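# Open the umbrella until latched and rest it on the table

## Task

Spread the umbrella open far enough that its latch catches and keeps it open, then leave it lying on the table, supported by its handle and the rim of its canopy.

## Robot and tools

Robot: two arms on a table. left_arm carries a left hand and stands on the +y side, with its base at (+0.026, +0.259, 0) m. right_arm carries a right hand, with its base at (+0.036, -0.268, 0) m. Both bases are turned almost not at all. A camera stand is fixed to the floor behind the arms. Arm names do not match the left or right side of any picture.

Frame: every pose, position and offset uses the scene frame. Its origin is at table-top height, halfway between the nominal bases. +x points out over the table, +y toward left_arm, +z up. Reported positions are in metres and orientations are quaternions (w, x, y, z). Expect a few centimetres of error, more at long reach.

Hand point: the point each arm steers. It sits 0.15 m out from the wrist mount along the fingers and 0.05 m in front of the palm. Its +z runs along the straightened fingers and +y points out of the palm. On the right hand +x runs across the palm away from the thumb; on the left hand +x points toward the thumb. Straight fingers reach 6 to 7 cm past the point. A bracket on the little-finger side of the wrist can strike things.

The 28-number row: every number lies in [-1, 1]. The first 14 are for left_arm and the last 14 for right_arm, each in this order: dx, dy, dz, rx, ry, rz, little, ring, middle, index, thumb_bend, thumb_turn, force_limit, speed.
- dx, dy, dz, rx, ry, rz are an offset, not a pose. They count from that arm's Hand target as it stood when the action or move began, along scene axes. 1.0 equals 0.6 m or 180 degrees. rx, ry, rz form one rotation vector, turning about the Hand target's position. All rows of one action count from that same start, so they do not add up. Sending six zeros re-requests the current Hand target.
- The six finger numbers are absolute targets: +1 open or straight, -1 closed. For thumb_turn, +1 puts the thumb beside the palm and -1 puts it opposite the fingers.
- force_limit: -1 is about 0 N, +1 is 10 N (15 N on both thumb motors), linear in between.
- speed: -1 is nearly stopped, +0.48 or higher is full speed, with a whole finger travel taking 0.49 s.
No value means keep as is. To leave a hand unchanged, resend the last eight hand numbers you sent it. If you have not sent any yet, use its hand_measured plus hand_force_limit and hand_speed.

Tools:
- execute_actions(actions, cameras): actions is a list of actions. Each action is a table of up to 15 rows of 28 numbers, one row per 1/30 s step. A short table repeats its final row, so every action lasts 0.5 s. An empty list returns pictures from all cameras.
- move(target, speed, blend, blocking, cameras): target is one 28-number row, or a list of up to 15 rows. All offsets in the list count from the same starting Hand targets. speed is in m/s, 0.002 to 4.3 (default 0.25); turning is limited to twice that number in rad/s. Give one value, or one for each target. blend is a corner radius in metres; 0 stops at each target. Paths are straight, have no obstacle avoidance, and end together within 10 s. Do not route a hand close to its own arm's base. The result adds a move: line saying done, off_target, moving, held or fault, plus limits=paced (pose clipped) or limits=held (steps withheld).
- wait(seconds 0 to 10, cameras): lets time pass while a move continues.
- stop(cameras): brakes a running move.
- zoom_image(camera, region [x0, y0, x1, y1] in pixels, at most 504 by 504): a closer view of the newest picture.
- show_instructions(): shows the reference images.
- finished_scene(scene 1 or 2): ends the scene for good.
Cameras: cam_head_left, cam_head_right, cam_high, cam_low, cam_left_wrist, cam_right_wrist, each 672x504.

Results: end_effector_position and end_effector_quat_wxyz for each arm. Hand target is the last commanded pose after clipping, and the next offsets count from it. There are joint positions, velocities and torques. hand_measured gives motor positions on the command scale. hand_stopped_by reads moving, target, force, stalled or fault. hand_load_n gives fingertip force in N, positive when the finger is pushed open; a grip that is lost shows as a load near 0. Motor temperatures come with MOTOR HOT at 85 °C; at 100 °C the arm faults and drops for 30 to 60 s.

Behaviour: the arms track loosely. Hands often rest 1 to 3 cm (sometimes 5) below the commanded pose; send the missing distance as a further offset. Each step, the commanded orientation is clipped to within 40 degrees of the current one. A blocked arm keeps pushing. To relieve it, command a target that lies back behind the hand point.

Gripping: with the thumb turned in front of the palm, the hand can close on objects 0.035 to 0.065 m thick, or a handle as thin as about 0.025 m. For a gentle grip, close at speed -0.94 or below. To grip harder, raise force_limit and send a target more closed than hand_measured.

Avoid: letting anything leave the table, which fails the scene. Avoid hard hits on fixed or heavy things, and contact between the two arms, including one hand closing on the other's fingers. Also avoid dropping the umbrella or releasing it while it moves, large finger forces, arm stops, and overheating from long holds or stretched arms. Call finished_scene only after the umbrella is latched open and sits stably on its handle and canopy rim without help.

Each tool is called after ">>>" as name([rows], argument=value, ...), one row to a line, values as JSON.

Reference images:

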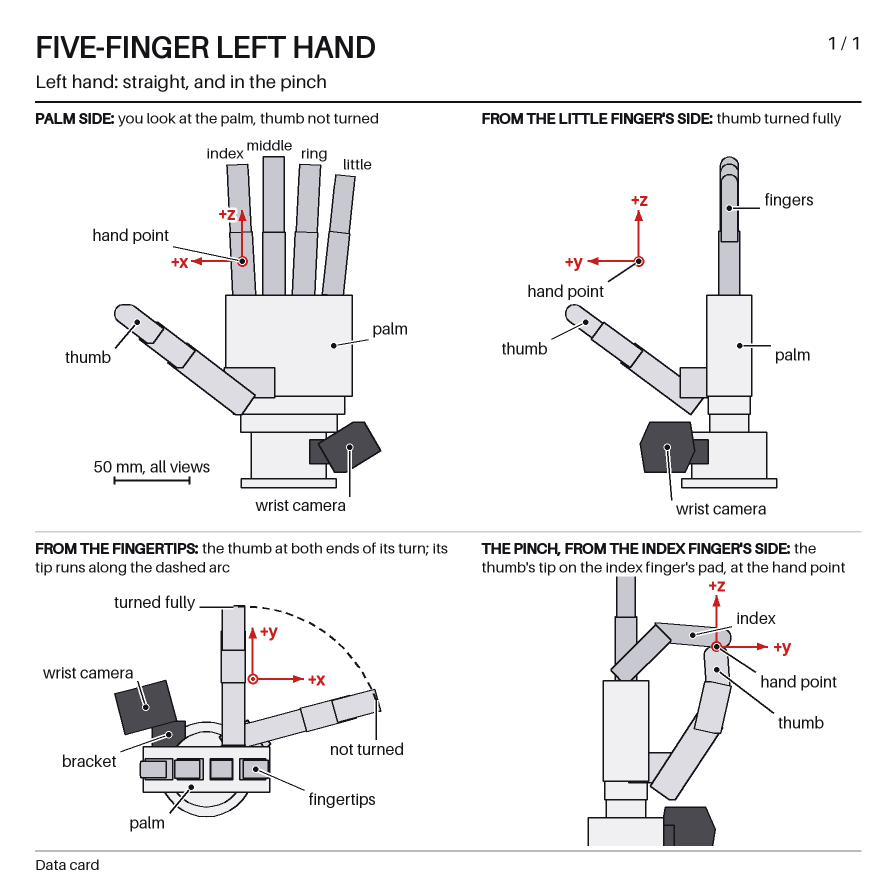

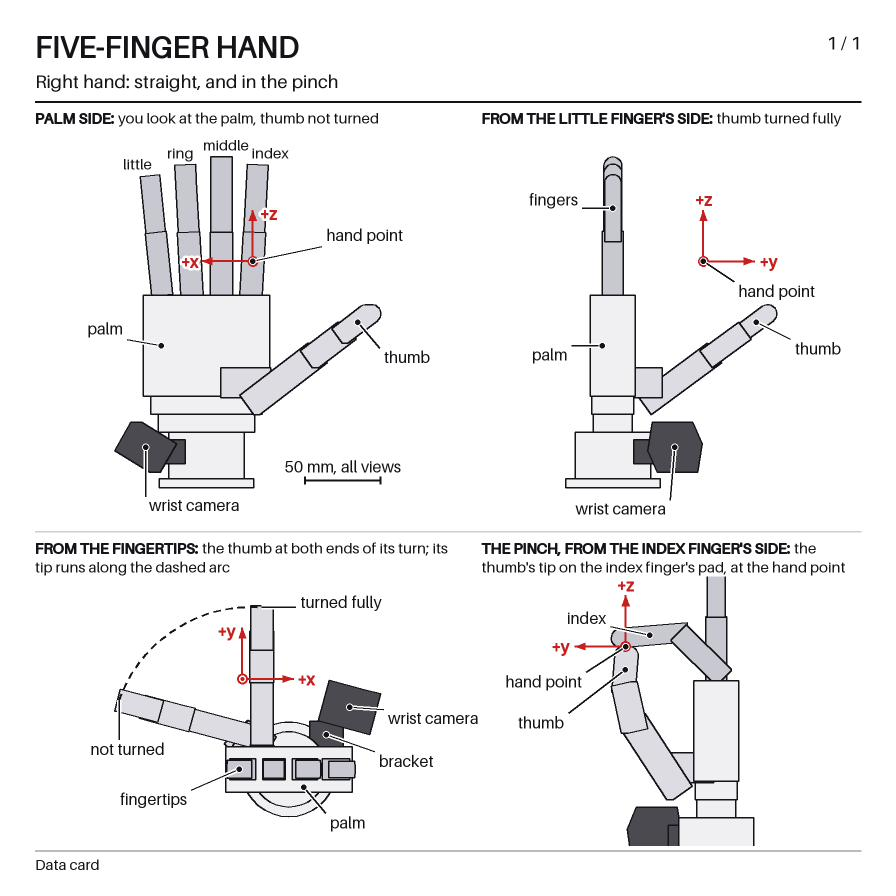

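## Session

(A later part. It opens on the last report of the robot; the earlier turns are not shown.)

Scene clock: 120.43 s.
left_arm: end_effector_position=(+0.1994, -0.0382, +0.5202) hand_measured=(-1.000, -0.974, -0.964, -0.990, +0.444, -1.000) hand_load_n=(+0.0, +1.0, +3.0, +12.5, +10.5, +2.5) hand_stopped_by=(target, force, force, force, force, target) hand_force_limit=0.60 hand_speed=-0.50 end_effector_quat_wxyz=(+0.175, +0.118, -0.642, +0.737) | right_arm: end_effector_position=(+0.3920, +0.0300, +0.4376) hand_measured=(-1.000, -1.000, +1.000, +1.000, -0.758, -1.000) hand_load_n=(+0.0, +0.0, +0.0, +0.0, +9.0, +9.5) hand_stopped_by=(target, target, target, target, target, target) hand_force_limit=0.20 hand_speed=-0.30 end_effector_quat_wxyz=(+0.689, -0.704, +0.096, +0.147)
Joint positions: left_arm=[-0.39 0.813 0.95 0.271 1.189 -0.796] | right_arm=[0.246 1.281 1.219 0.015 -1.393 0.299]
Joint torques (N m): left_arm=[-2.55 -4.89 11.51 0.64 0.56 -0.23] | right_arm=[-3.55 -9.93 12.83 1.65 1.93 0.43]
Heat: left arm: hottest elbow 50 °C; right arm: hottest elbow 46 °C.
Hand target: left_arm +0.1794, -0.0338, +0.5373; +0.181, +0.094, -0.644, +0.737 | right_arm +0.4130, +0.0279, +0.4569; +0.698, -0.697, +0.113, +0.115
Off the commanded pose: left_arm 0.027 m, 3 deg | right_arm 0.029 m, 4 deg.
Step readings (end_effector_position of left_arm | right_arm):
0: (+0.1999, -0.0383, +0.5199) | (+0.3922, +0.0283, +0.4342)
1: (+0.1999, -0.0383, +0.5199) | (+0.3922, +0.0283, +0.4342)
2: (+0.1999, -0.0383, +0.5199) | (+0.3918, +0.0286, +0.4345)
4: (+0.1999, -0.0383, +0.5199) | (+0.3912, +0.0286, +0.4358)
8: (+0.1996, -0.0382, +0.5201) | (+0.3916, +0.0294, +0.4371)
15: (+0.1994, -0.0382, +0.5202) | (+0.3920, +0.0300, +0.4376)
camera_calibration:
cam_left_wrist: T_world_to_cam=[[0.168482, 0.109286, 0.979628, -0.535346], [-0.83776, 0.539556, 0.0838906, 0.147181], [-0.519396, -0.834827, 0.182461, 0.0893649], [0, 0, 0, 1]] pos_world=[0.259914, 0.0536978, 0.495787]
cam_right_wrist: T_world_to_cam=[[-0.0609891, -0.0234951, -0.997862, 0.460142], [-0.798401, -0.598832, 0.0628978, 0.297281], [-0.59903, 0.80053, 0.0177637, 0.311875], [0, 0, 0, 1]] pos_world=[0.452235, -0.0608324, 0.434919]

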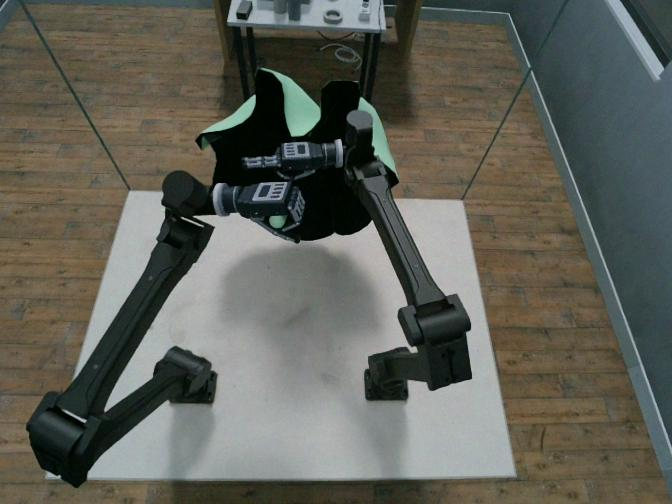

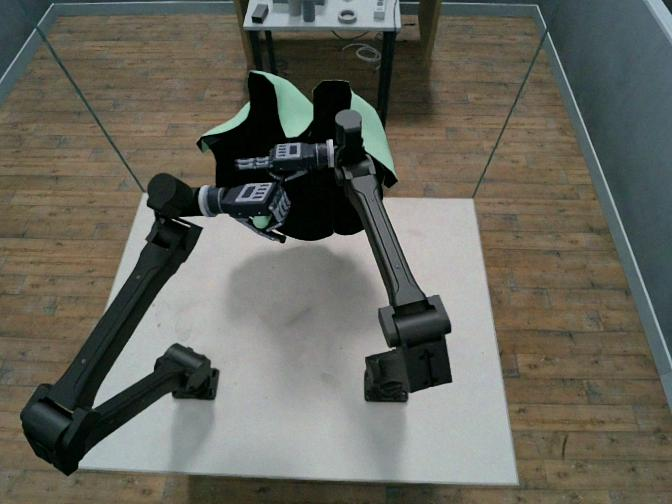

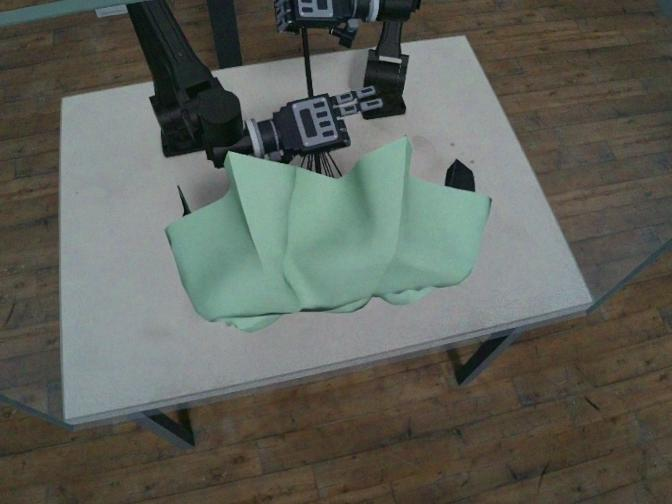

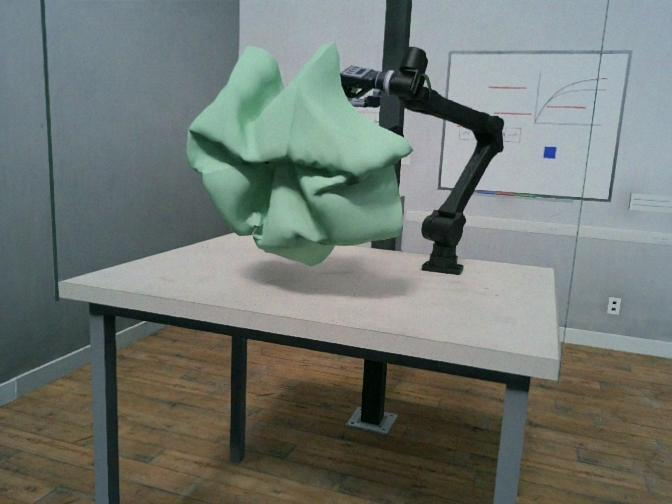

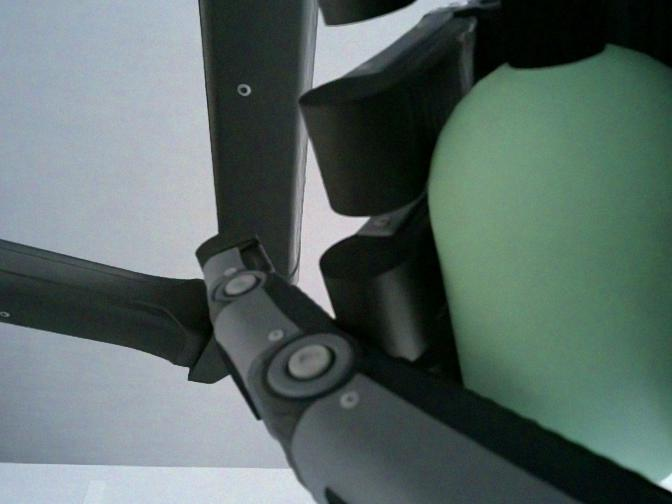

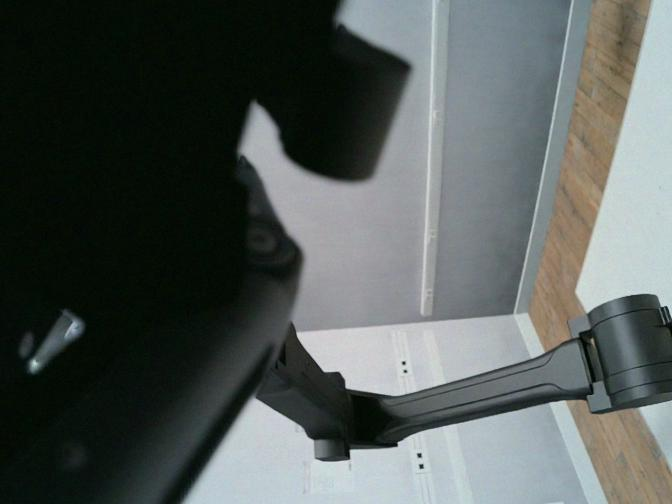

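>>> move([
  [0,0,0,0,0,0,-1,-1,-1,-1,-1,-1,0.6,-0.5,-0.103,-0.003,0.005,0,0,0,-1,-1,1,1,-0.76,-1,0.2,-0.3],
  [0,0,0,0,0,0,-1,-1,-1,-1,-1,-1,0.6,-0.5,-0.112,-0.047,-0.008,-0.155,0.003,0.062,-1,-1,1,1,-0.76,-1,0.2,-0.3],
], speed=0.08, cameras=["cam_high", "cam_low", "cam_head_right", "cam_right_wrist"])

Scene clock: 127.07 s.
left_arm: end_effector_position=(+0.1835, -0.0334, +0.5241) hand_measured=(-1.000, -0.972, -0.964, -0.990, +0.444, -1.000) hand_load_n=(+0.0, +2.0, +3.5, +12.0, +10.5, +2.5) hand_stopped_by=(target, force, force, force, force, target) hand_force_limit=0.60 hand_speed=-0.50 end_effector_quat_wxyz=(+0.198, +0.116, -0.646, +0.728) | right_arm: end_effector_position=(+0.3426, -0.0036, +0.4252) hand_measured=(-1.000, -1.000, +1.000, +1.000, -0.760, -1.000) hand_load_n=(+0.0, +4.5, +0.0, +0.0, +0.0, +0.0) hand_stopped_by=(target, target, target, target, target, target) hand_force_limit=0.20 hand_speed=-0.30 end_effector_quat_wxyz=(-0.484, +0.850, -0.107, -0.175)
Joint positions: left_arm=[-0.396 0.793 0.95 0.26 1.22 -0.838] | right_arm=[0.306 1.429 1.719 -1.691 -1.074 -0.905]
Joint torques (N m): left_arm=[-1.49 -3.31 11.55 1.18 -0.35 0.11] | right_arm=[-1.26 -12.16 14.24 -0.09 -0.75 0.02]
Heat: left arm: hottest elbow 51 °C; right arm: hottest elbow 46 °C.
Hand target: left_arm +0.1794, -0.0337, +0.5374; +0.180, +0.094, -0.644, +0.738 | right_arm +0.3457, -0.0003, +0.4521; -0.495, +0.852, -0.073, -0.154
Off the commanded pose: left_arm 0.014 m, 3 deg | right_arm 0.027 m, 5 deg.
joint sent to its limit (right arm) — joint 4 (wrist pitch), lower limit. The joint targets still meet the commanded pose.
move: off_target (left_arm, right_arm)
camera_calibration:
cam_right_wrist: T_world_to_cam=[[-0.08061, -0.500556, -0.861943, 0.391224], [-0.719822, -0.56893, 0.397713, 0.0693529], [-0.689463, 0.652505, -0.31445, 0.481166], [0, 0, 0, 1]] pos_world=[0.413204, -0.0786767, 0.460933]
Images, in order (width x height): cam_head_right 672x504, cam_high 672x504, cam_low 672x504, cam_right_wrist 672x504.

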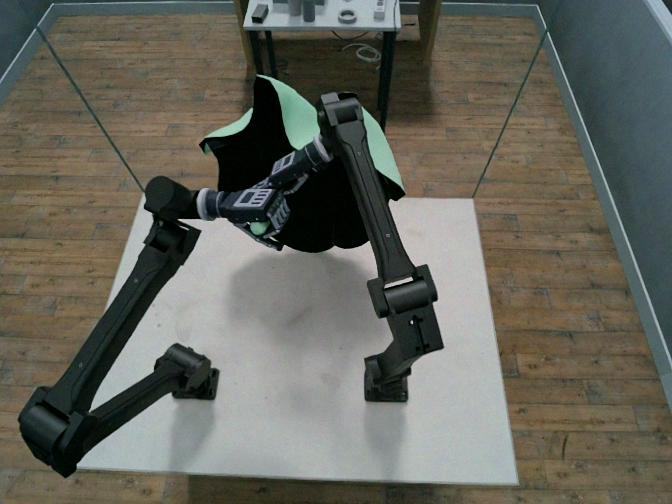

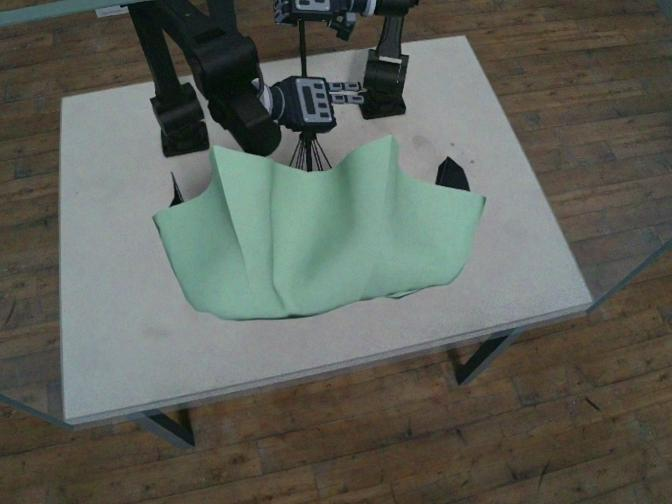

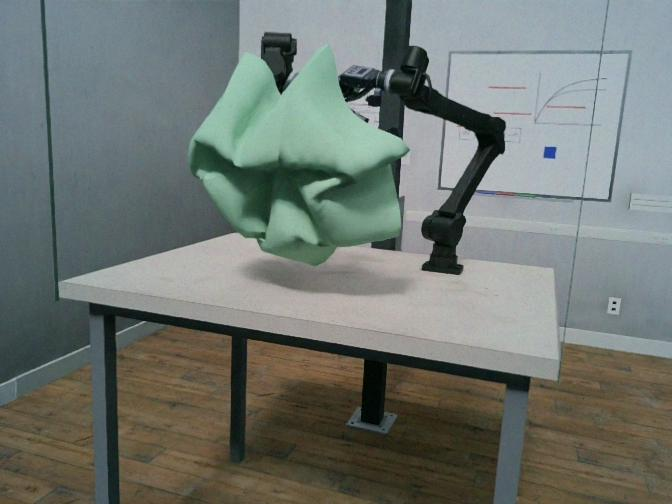

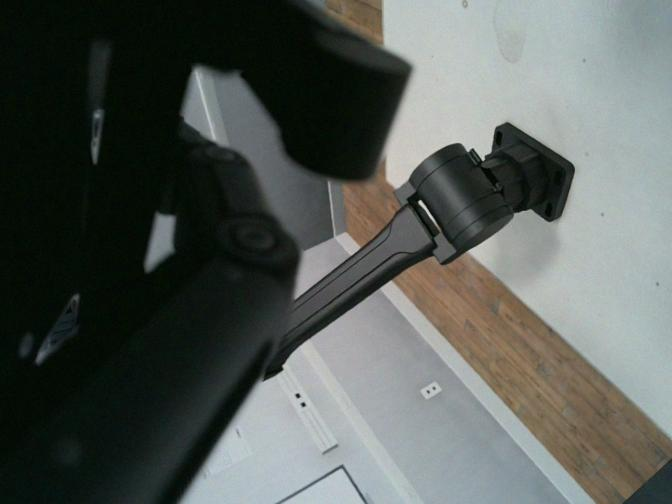

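>>> zoom_image(camera="cam_head_right", region=[180, 60, 430, 270])

>>> zoom_image(camera="cam_high", region=[230, 90, 430, 200])

Scaled by 2.016.

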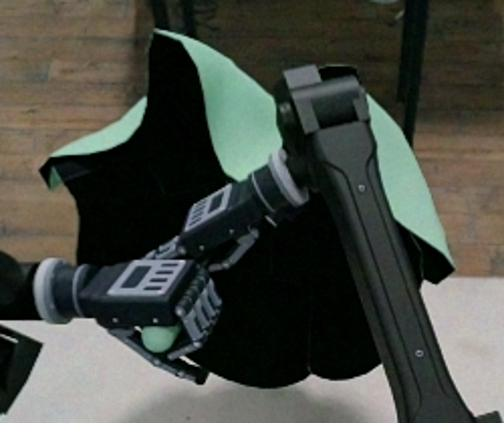

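Scaled by 2.520.

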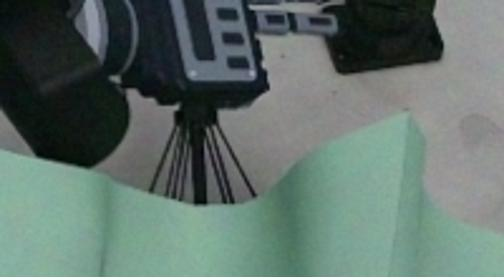

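>>> move(target=[0,0,0,0,0,0,-1,-1,-1,-1,-1,-1,0.6,-0.5,0.1,0,-0.03,0,0,0,-1,-1,1,1,-0.76,-1,0.2,-0.3], speed=0.06, cameras=["cam_high", "cam_low", "cam_head_right"])

Scene clock: 129.87 s.
left_arm: end_effector_position=(+0.1904, -0.0360, +0.5214) hand_measured=(-1.000, -0.974, -0.964, -0.990, +0.444, -1.000) hand_load_n=(+0.0, +0.5, +3.0, +11.5, +10.0, +2.5) hand_stopped_by=(target, force, force, force, force, target) hand_force_limit=0.60 hand_speed=-0.50 end_effector_quat_wxyz=(+0.179, +0.109, -0.645, +0.734) | right_arm: end_effector_position=(+0.3793, +0.0048, +0.4221) hand_measured=(-1.000, -1.000, +1.000, +1.000, -0.760, -1.000) hand_load_n=(+7.5, +0.0, +0.0, +0.0, +0.0, +0.0) hand_stopped_by=(target, target, target, target, target, target) hand_force_limit=0.20 hand_speed=-0.30 end_effector_quat_wxyz=(-0.490, +0.849, -0.101, -0.171)
Joint positions: left_arm=[-0.396 0.799 0.95 0.26 1.205 -0.793] | right_arm=[0.297 1.524 1.813 -1.695 -1.083 -0.931]
Joint torques (N m): left_arm=[-2.67 -3.25 11.49 1.14 -0.01 -0.21] | right_arm=[-4.13 -10.4 14.6 0.16 -0.7 -0.25]
Heat: left arm: hottest elbow 51 °C; right arm: hottest elbow 46 °C.
Hand target: left_arm +0.1794, -0.0337, +0.5373; +0.180, +0.094, -0.644, +0.738 | right_arm +0.4058, -0.0004, +0.4341; -0.495, +0.852, -0.073, -0.154
Off the commanded pose: left_arm 0.020 m, 2 deg | right_arm 0.029 m, 4 deg.
joint sent to its limit (right arm) — joint 4 (wrist pitch), lower limit. The joint targets still meet the commanded pose.
move: off_target (left_arm, right_arm)
Images, in order (width x height): cam_head_right 672x504, cam_high 672x504, cam_low 672x504.

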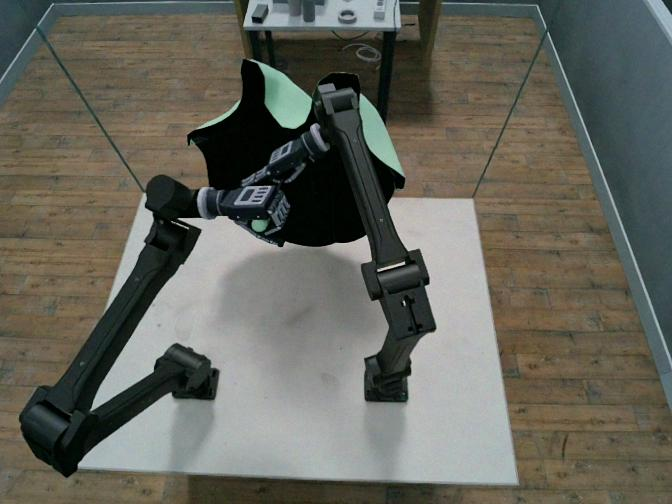

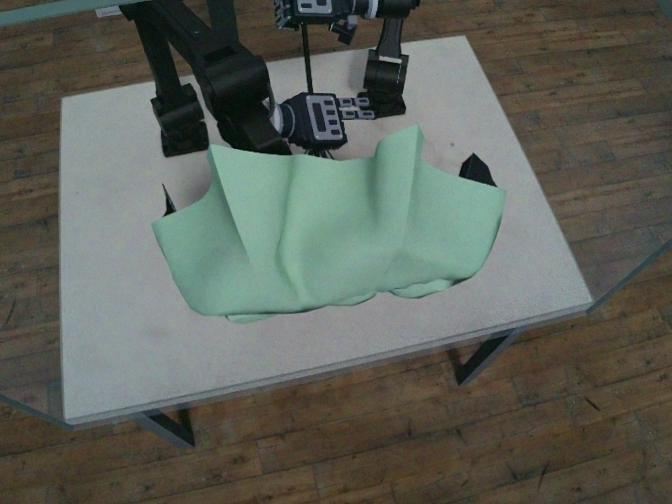

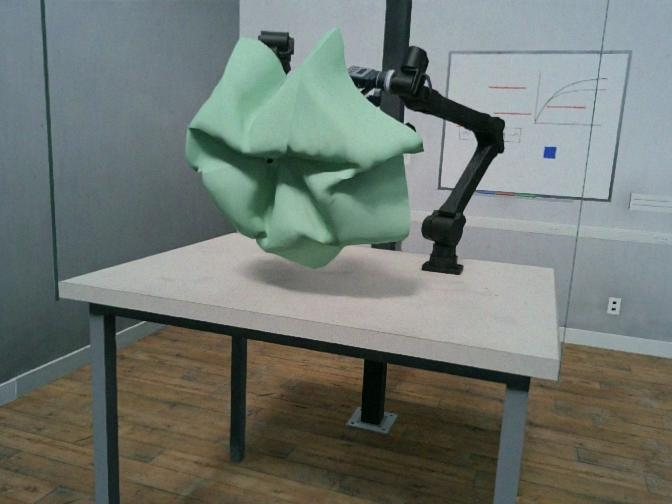

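>>> move([
  [0,0,0,0,0,0,-1,-1,-1,-1,-1,-1,0.6,-0.5,-0.1,0.0,0.03,0,0,0,-1,-1,1,1,-0.76,-1,0.2,-0.3],
  [-0.005,0.027,-0.022,0.155,-0.003,-0.062,-1,-1,-1,-1,-1,-1,0.6,-0.5,-0.092,0.042,0.043,0.155,-0.003,-0.062,-1,-1,1,1,-0.76,-1,0.2,-0.3],
], speed=0.1, cameras=["cam_high", "cam_low", "cam_head_right", "cam_left_wrist"])

Scene clock: 136.70 s.
left_arm: end_effector_position=(+0.1756, -0.0144, +0.5161) hand_measured=(-1.000, -0.974, -0.964, -0.990, +0.444, -1.000) hand_load_n=(+0.0, +1.5, +3.0, +11.5, +10.5, +2.5) hand_stopped_by=(target, force, force, force, force, target) hand_force_limit=0.60 hand_speed=-0.50 end_effector_quat_wxyz=(-0.230, -0.088, +0.807, -0.537) | right_arm: end_effector_position=(+0.3548, +0.0306, +0.4426) hand_measured=(-1.000, -1.000, +1.000, +1.000, -0.760, -1.000) hand_load_n=(+0.5, +0.0, +0.0, +0.0, +1.5, +0.5) hand_stopped_by=(target, target, target, target, target, target) hand_force_limit=0.20 hand_speed=-0.30 end_effector_quat_wxyz=(+0.687, -0.703, +0.127, +0.132)
Joint positions: left_arm=[-0.442 1.111 1.602 -1.617 1.211 0.588] | right_arm=[0.271 1.155 1.136 -0.057 -1.304 0.296]
Joint torques (N m): left_arm=[-2.49 -4.01 11.38 0.12 0.43 0.11] | right_arm=[-2.73 -10.93 9.84 2.7 -0.05 0.35]
Heat: left arm: hottest elbow 52 °C; right arm: hottest elbow 46 °C.
Hand target: left_arm +0.1764, -0.0176, +0.5240; -0.220, -0.068, +0.809, -0.540 | right_arm +0.3505, +0.0249, +0.4598; +0.698, -0.697, +0.114, +0.115
Off the commanded pose: left_arm 0.009 m, 3 deg | right_arm 0.019 m, 3 deg.
move: off_target (left_arm, right_arm)
camera_calibration:
cam_left_wrist: T_world_to_cam=[[0.149709, -0.394575, 0.906586, -0.496128], [-0.698997, 0.606253, 0.379289, -0.0610543], [-0.699279, -0.690484, -0.185045, 0.3209], [0, 0, 0, 1]] pos_world=[0.255997, 0.0628314, 0.532321]
Images, in order (width x height): cam_head_right 672x504, cam_high 672x504, cam_low 672x504, cam_left_wrist 672x504.

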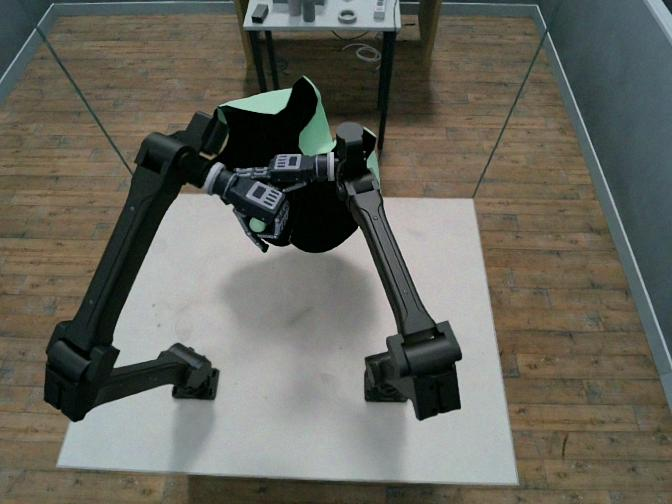

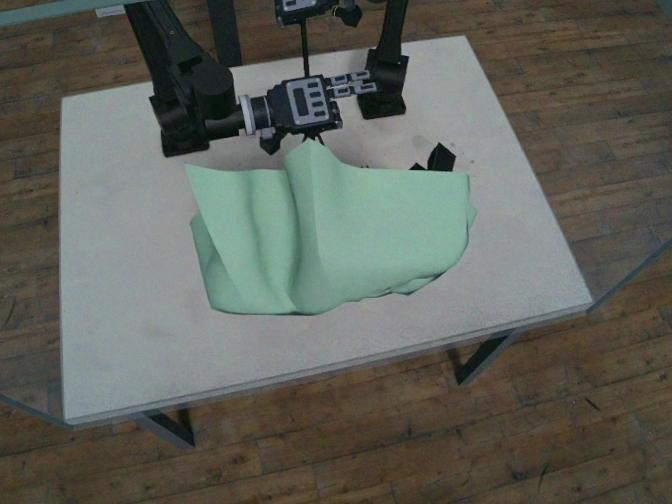

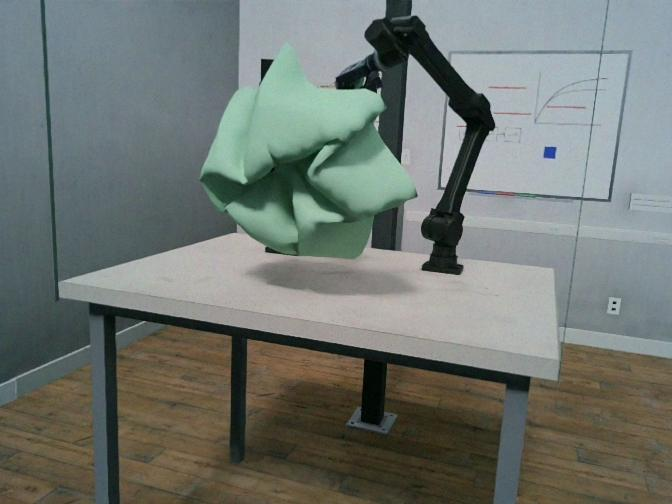

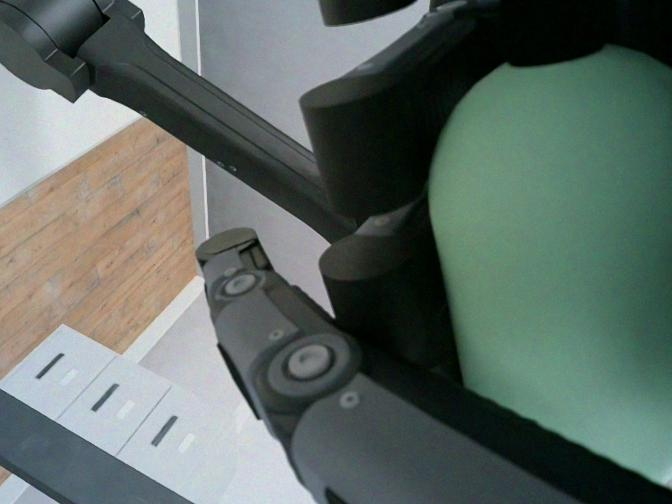

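>>> move([
  [-0.033,0,0.083,0,0,0,-1,-1,-1,-1,-1,-1,0.6,-0.5,-0.033,0.0,0.083,0,0,0,-1,-1,1,1,-0.76,-1,0.2,-0.3],
  [-0.033,0,0.083,0,0,0,-1,-1,-1,-1,-1,-1,0.6,-0.5,0.066,0.005,0.055,0,0,0,-1,-1,1,1,-0.76,-1,0.2,-0.3],
], speed=0.08, cameras=["cam_high", "cam_low", "cam_head_right"])

Scene clock: 139.87 s.
left_arm: end_effector_position=(+0.1688, -0.0190, +0.5524) hand_measured=(-1.000, -0.974, -0.964, -0.990, +0.444, -1.000) hand_load_n=(+0.0, +0.5, +3.0, +10.5, +10.0, +2.5) hand_stopped_by=(target, force, force, force, force, target) hand_force_limit=0.60 hand_speed=-0.50 end_effector_quat_wxyz=(-0.232, -0.092, +0.813, -0.526) | right_arm: end_effector_position=(+0.3657, +0.0311, +0.4683) hand_measured=(-1.000, -1.000, +1.000, +1.000, -0.760, -1.000) hand_load_n=(+2.5, +0.5, +0.0, +0.0, +2.5, +3.0) hand_stopped_by=(target, target, target, target, target, target) hand_force_limit=0.20 hand_speed=-0.30 end_effector_quat_wxyz=(+0.684, -0.702, +0.125, +0.154)
Joint positions: left_arm=[-0.474 1.156 1.751 -1.692 1.18 0.537] | right_arm=[0.263 1.204 1.236 -0.104 -1.344 0.327]
Joint torques (N m): left_arm=[-3.02 -6.24 11.86 0.47 0.93 -0.06] | right_arm=[-4.01 -7.47 15.09 2.47 0.43 0.11]
Heat: left arm: hottest elbow 52 °C; right arm: hottest elbow 46 °C.
Hand target: left_arm +0.1565, -0.0175, +0.5738; -0.220, -0.068, +0.809, -0.540 | right_arm +0.3901, +0.0279, +0.4930; +0.698, -0.697, +0.113, +0.115
Off the commanded pose: left_arm 0.025 m, 3 deg | right_arm 0.035 m, 5 deg.
move: off_target (left_arm, right_arm)
Images, in order (width x height): cam_head_right 672x504, cam_high 672x504, cam_low 672x504.

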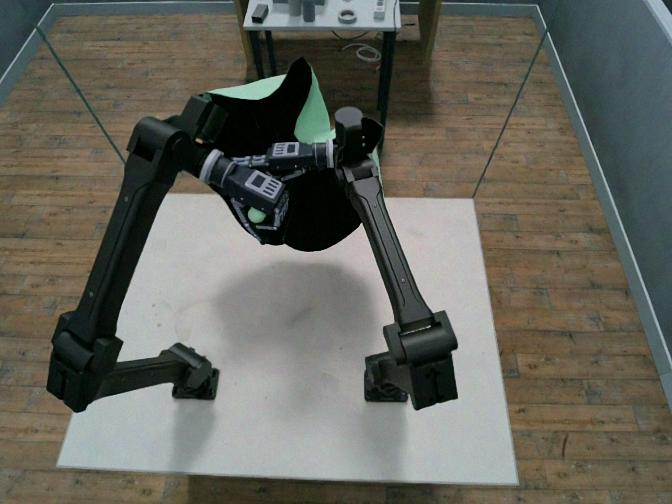

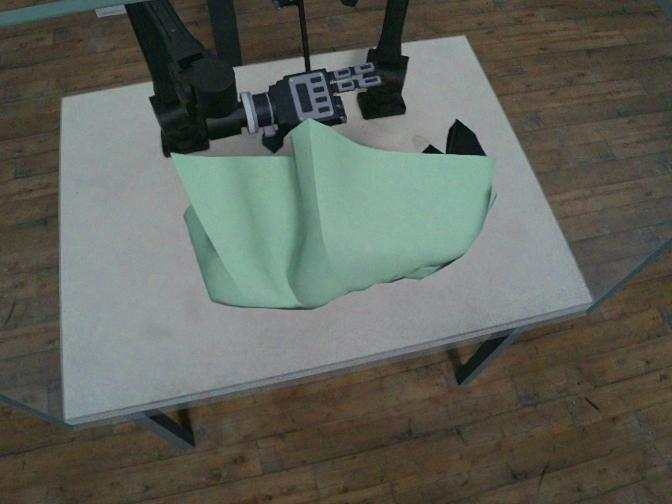

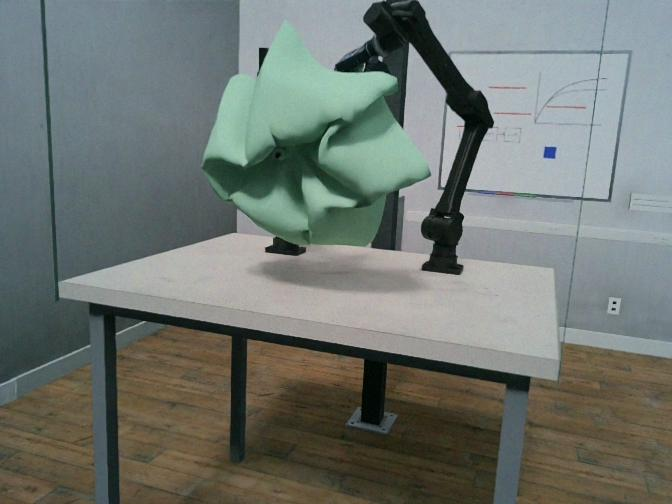

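>>> move(target=[-0.02,0,0.01,0,0,0,-1,-1,-1,-1,-1,-1,0.6,-0.5,0.07,0.005,-0.015,0,0,0,-1,-1,1,1,-0.76,-1,0.2,-0.3], speed=0.06, cameras=["cam_high", "cam_low", "cam_head_right", "cam_right_wrist"])

Scene clock: 141.43 s.
left_arm: end_effector_position=(+0.1795, -0.0227, +0.5479) hand_measured=(-1.000, -0.974, -0.964, -0.990, +0.444, -1.000) hand_load_n=(+0.0, +0.0, +3.0, +10.5, +10.5, +2.5) hand_stopped_by=(target, force, force, force, force, target) hand_force_limit=0.60 hand_speed=-0.50 end_effector_quat_wxyz=(-0.213, -0.085, +0.817, -0.528) | right_arm: end_effector_position=(+0.3851, +0.0358, +0.4761) hand_measured=(-1.000, -1.000, +1.000, +1.000, -0.758, -1.000) hand_load_n=(+3.0, +0.0, -0.5, +0.0, +6.5, +9.0) hand_stopped_by=(target, target, target, target, target, target) hand_force_limit=0.20 hand_speed=-0.30 end_effector_quat_wxyz=(+0.689, -0.703, +0.093, +0.151)
Joint positions: left_arm=[-0.474 1.162 1.751 -1.652 1.159 0.538] | right_arm=[0.263 1.271 1.305 -0.06 -1.385 0.321]
Joint torques (N m): left_arm=[-4.19 -8.88 11.64 -0.18 1.46 -0.41] | right_arm=[-5.6 -5.36 14.69 2.19 1.37 0.18]
Heat: left arm: hottest elbow 52 °C; right arm: hottest elbow 47 °C.
Hand target: left_arm +0.1446, -0.0175, +0.5798; -0.220, -0.068, +0.809, -0.540 | right_arm +0.4322, +0.0309, +0.4839; +0.698, -0.697, +0.113, +0.115
Off the commanded pose: left_arm 0.048 m, 3 deg | right_arm 0.048 m, 5 deg.
move: off_target (left_arm, right_arm)
camera_calibration:
cam_right_wrist: T_world_to_cam=[[-0.0618768, -0.0206099, -0.997871, 0.498612], [-0.792969, -0.606131, 0.06169, 0.291566], [-0.606112, 0.795098, 0.0211624, 0.303827], [0, 0, 0, 1]] pos_world=[0.446209, -0.0545689, 0.473134]
Images, in order (width x height): cam_head_right 672x504, cam_high 672x504, cam_low 672x504, cam_right_wrist 672x504.

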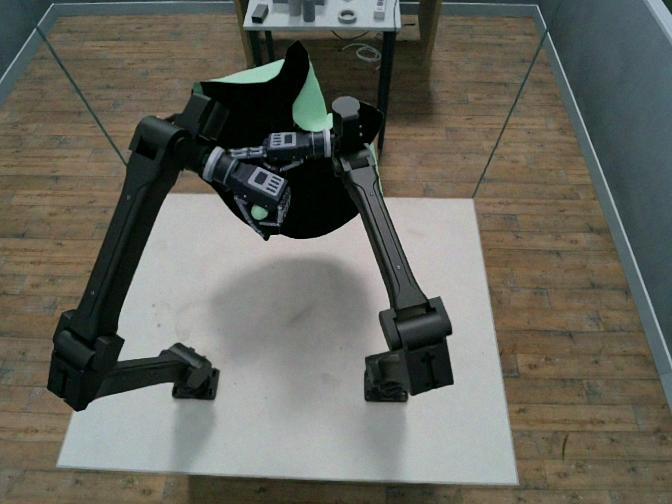

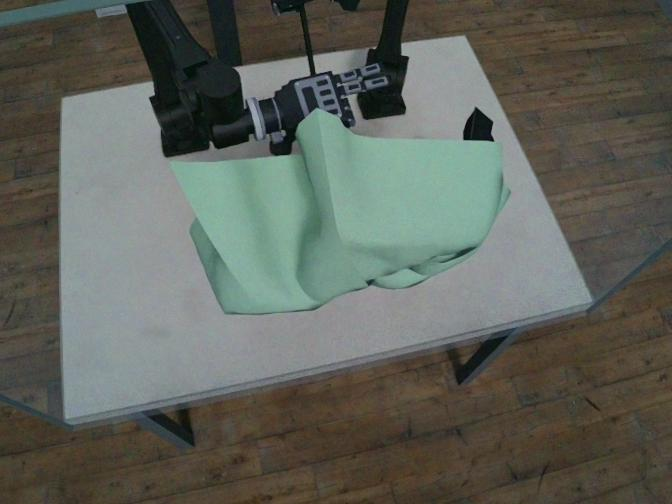

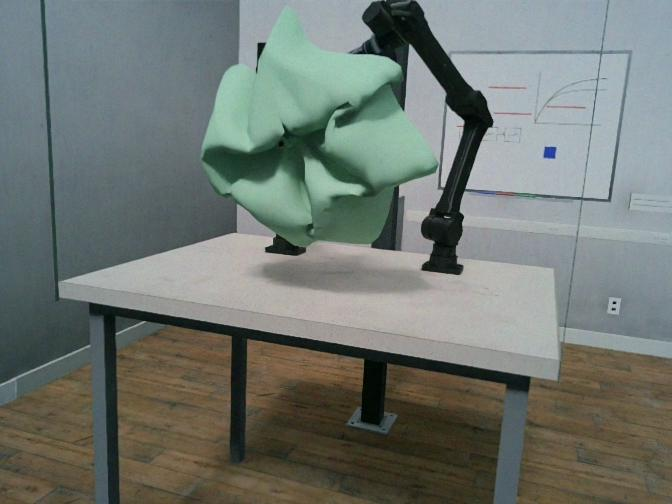

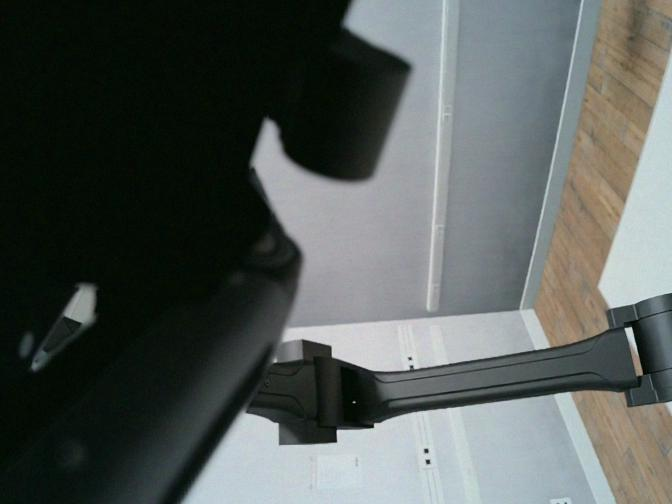

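>>> move(target=[0,0,0,0,0,0,-1,-1,-1,-1,-1,-1,0.6,-0.5,-0.268,-0.0115,0.077,0,0,0,-1,-1,1,1,-0.76,-1,0.2,-0.3], speed=0.08, cameras=["cam_high", "cam_low", "cam_right_wrist", "cam_head_right"])

>>> zoom_image(camera="cam_high", region=[230, 0, 430, 150])

Scene clock: 145.37 s.
left_arm: end_effector_position=(+0.1503, -0.0176, +0.5700) hand_measured=(-1.000, -0.974, -0.964, -0.990, +0.444, -1.000) hand_load_n=(+0.0, +2.5, +3.0, +7.0, +10.0, +2.5) hand_stopped_by=(target, force, force, force, force, target) hand_force_limit=0.60 hand_speed=-0.50 end_effector_quat_wxyz=(-0.228, -0.086, +0.810, -0.534) | right_arm: end_effector_position=(+0.2838, +0.0247, +0.5185) hand_measured=(-1.000, -1.000, +1.000, +1.000, -0.760, -1.000) hand_load_n=(+0.0, +0.0, +0.0, +0.0, +1.5, +0.5) hand_stopped_by=(target, target, target, target, target, target) hand_force_limit=0.20 hand_speed=-0.30 end_effector_quat_wxyz=(+0.694, -0.699, +0.126, +0.117)
Joint positions: left_arm=[-0.499 1.123 1.771 -1.663 1.177 0.471] | right_arm=[0.315 0.974 1.203 -0.255 -1.238 0.321]
Joint torques (N m): left_arm=[-2.43 -4.89 9.98 0.23 0.59 0.02] | right_arm=[-1.03 -7.65 9.98 1.13 -0.03 0.2]
Heat: left arm: hottest elbow 52 °C; right arm: hottest elbow 46 °C.
Hand target: left_arm +0.1445, -0.0175, +0.5798; -0.220, -0.068, +0.809, -0.540 | right_arm +0.2713, +0.0239, +0.5301; +0.698, -0.697, +0.114, +0.115
Off the commanded pose: left_arm 0.011 m, 2 deg | right_arm 0.017 m, 2 deg.
move: off_target (left_arm, right_arm)
camera_calibration:
cam_right_wrist: T_world_to_cam=[[-0.0629299, -0.0184964, -0.997847, 0.53464], [-0.846884, -0.52801, 0.0631967, 0.214479], [-0.528042, 0.849037, 0.0175633, 0.228607], [0, 0, 0, 1]] pos_world=[0.335998, -0.0709598, 0.515919]
Images, in order (width x height): cam_head_right 672x504, cam_high 672x504, cam_low 672x504, cam_right_wrist 672x504.

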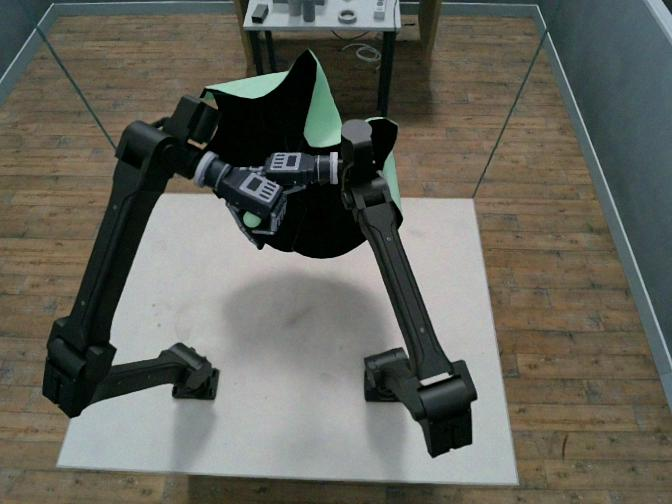

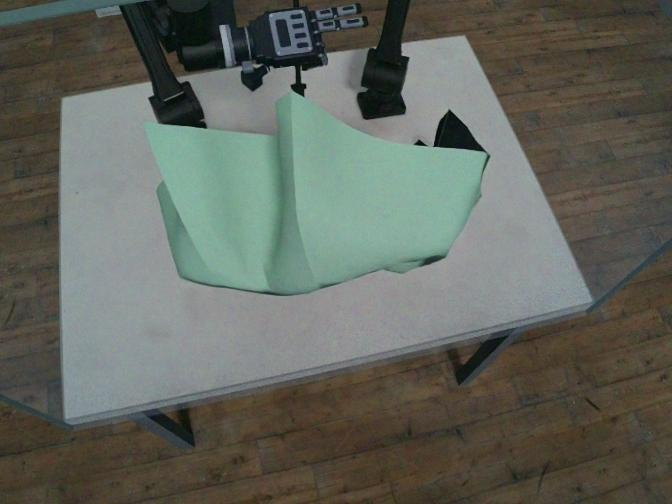

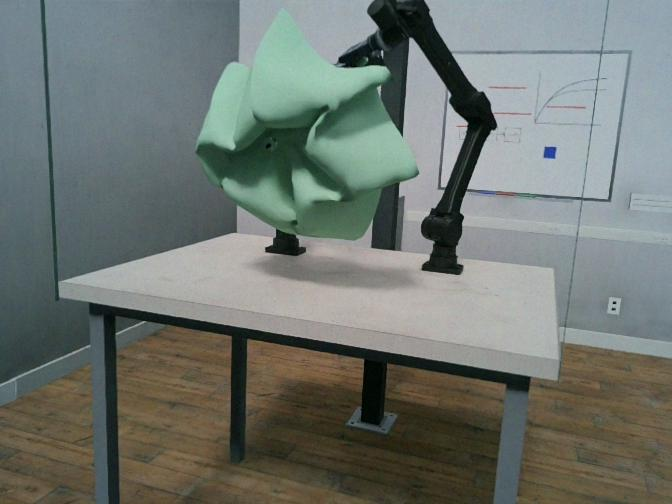

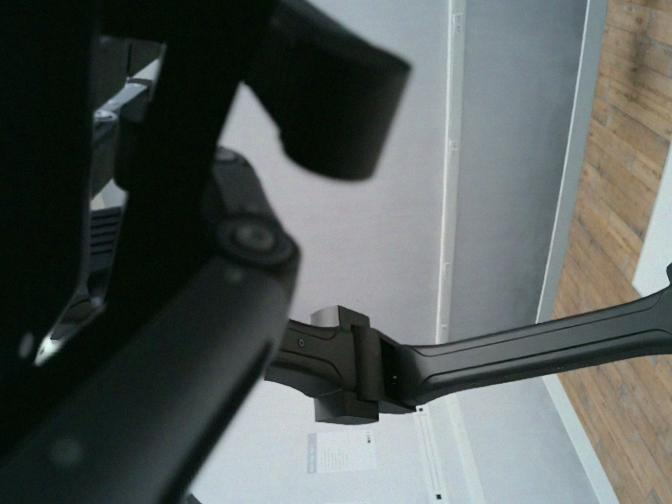

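Scaled by 2.520.

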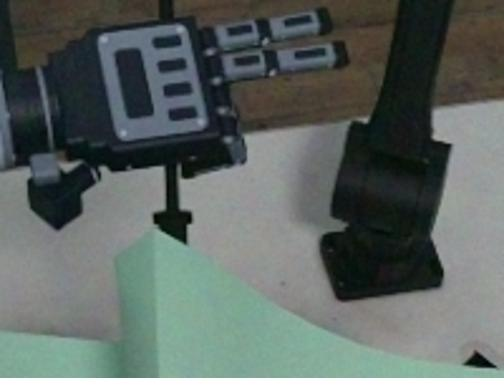

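>>> execute_actions([
  [[0,0,0,0,0,0,-1,-1,-1,-1,-1,-1,0.6,-0.5,0,0,0,0,0,0,-1,-1,1,1,-0.99,-1,0.3,-0.4]],
  [[0,0,0,0,0,0,-1,-1,-1,-1,-1,-1,0.6,-0.5,0,0,0,0,0,0,-1,-1,1,1,-0.99,-1,0.3,-0.4]],
], cameras=["cam_right_wrist"])

Scene clock: 146.90 s.
left_arm: end_effector_position=(+0.1500, -0.0176, +0.5706) hand_measured=(-1.000, -0.974, -0.964, -0.990, +0.444, -1.000) hand_load_n=(+0.0, +1.5, +3.0, +7.5, +10.0, +2.5) hand_stopped_by=(target, force, force, force, force, target) hand_force_limit=0.60 hand_speed=-0.50 end_effector_quat_wxyz=(-0.228, -0.085, +0.809, -0.535) | right_arm: end_effector_position=(+0.2836, +0.0248, +0.5172) hand_measured=(-1.000, -1.000, +1.000, +1.000, -0.946, -1.000) hand_load_n=(+0.0, +0.0, +0.0, +0.0, +19.0, +2.0) hand_stopped_by=(target, target, target, target, force, target) hand_force_limit=0.30 hand_speed=-0.40 end_effector_quat_wxyz=(+0.693, -0.699, +0.127, +0.119)
Joint positions: left_arm=[-0.499 1.123 1.772 -1.663 1.179 0.471] | right_arm=[0.315 0.974 1.2 -0.258 -1.238 0.321]
Joint torques (N m): left_arm=[-2.32 -4.6 10.29 0.38 0.51 0] | right_arm=[-0.91 -7.71 10.17 1.22 -0.04 0.2]
Heat: left arm: hottest elbow 52 °C; right arm: hottest elbow 46 °C.
Hand target: left_arm +0.1445, -0.0175, +0.5798; -0.220, -0.068, +0.809, -0.540 | right_arm +0.2713, +0.0239, +0.5302; +0.698, -0.697, +0.113, +0.115
Off the commanded pose: left_arm 0.011 m, 2 deg | right_arm 0.018 m, 2 deg.
Step readings (end_effector_position of left_arm | right_arm):
0: (+0.1503, -0.0176, +0.5700) | (+0.2838, +0.0247, +0.5185)
1: (+0.1503, -0.0176, +0.5700) | (+0.2838, +0.0247, +0.5185)
2: (+0.1503, -0.0176, +0.5700) | (+0.2838, +0.0247, +0.5185)
4: (+0.1503, -0.0176, +0.5700) | (+0.2837, +0.0248, +0.5185)
8: (+0.1500, -0.0176, +0.5706) | (+0.2836, +0.0248, +0.5174)
15: (+0.1500, -0.0176, +0.5706) | (+0.2836, +0.0248, +0.5172)
16: (+0.1500, -0.0176, +0.5706) | (+0.2836, +0.0248, +0.5172)
17: (+0.1500, -0.0176, +0.5706) | (+0.2836, +0.0248, +0.5172)
19: (+0.1500, -0.0176, +0.5706) | (+0.2836, +0.0248, +0.5172)
23: (+0.1500, -0.0176, +0.5706) | (+0.2836, +0.0248, +0.5172)
30: (+0.1500, -0.0176, +0.5706) | (+0.2836, +0.0248, +0.5172)
camera_calibration:
cam_right_wrist: T_world_to_cam=[[-0.0679712, -0.0202443, -0.997482, 0.534536], [-0.846368, -0.528188, 0.0683938, 0.211675], [-0.528243, 0.848886, 0.0187674, 0.227932], [0, 0, 0, 1]] pos_world=[0.335892, -0.0708629, 0.514435]
Images, in order (width x height): cam_right_wrist 672x504.

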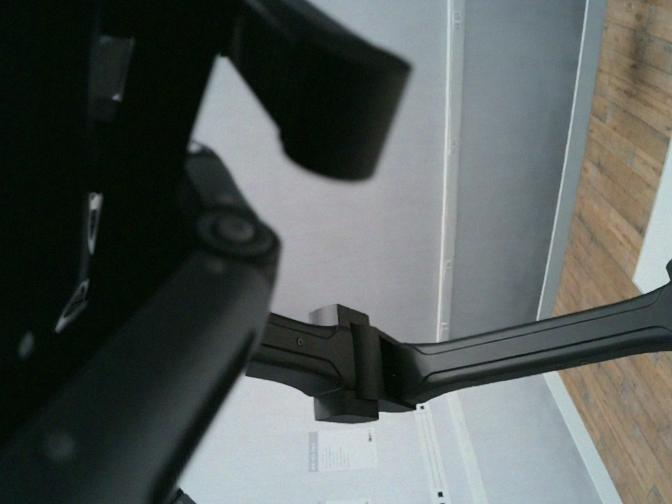

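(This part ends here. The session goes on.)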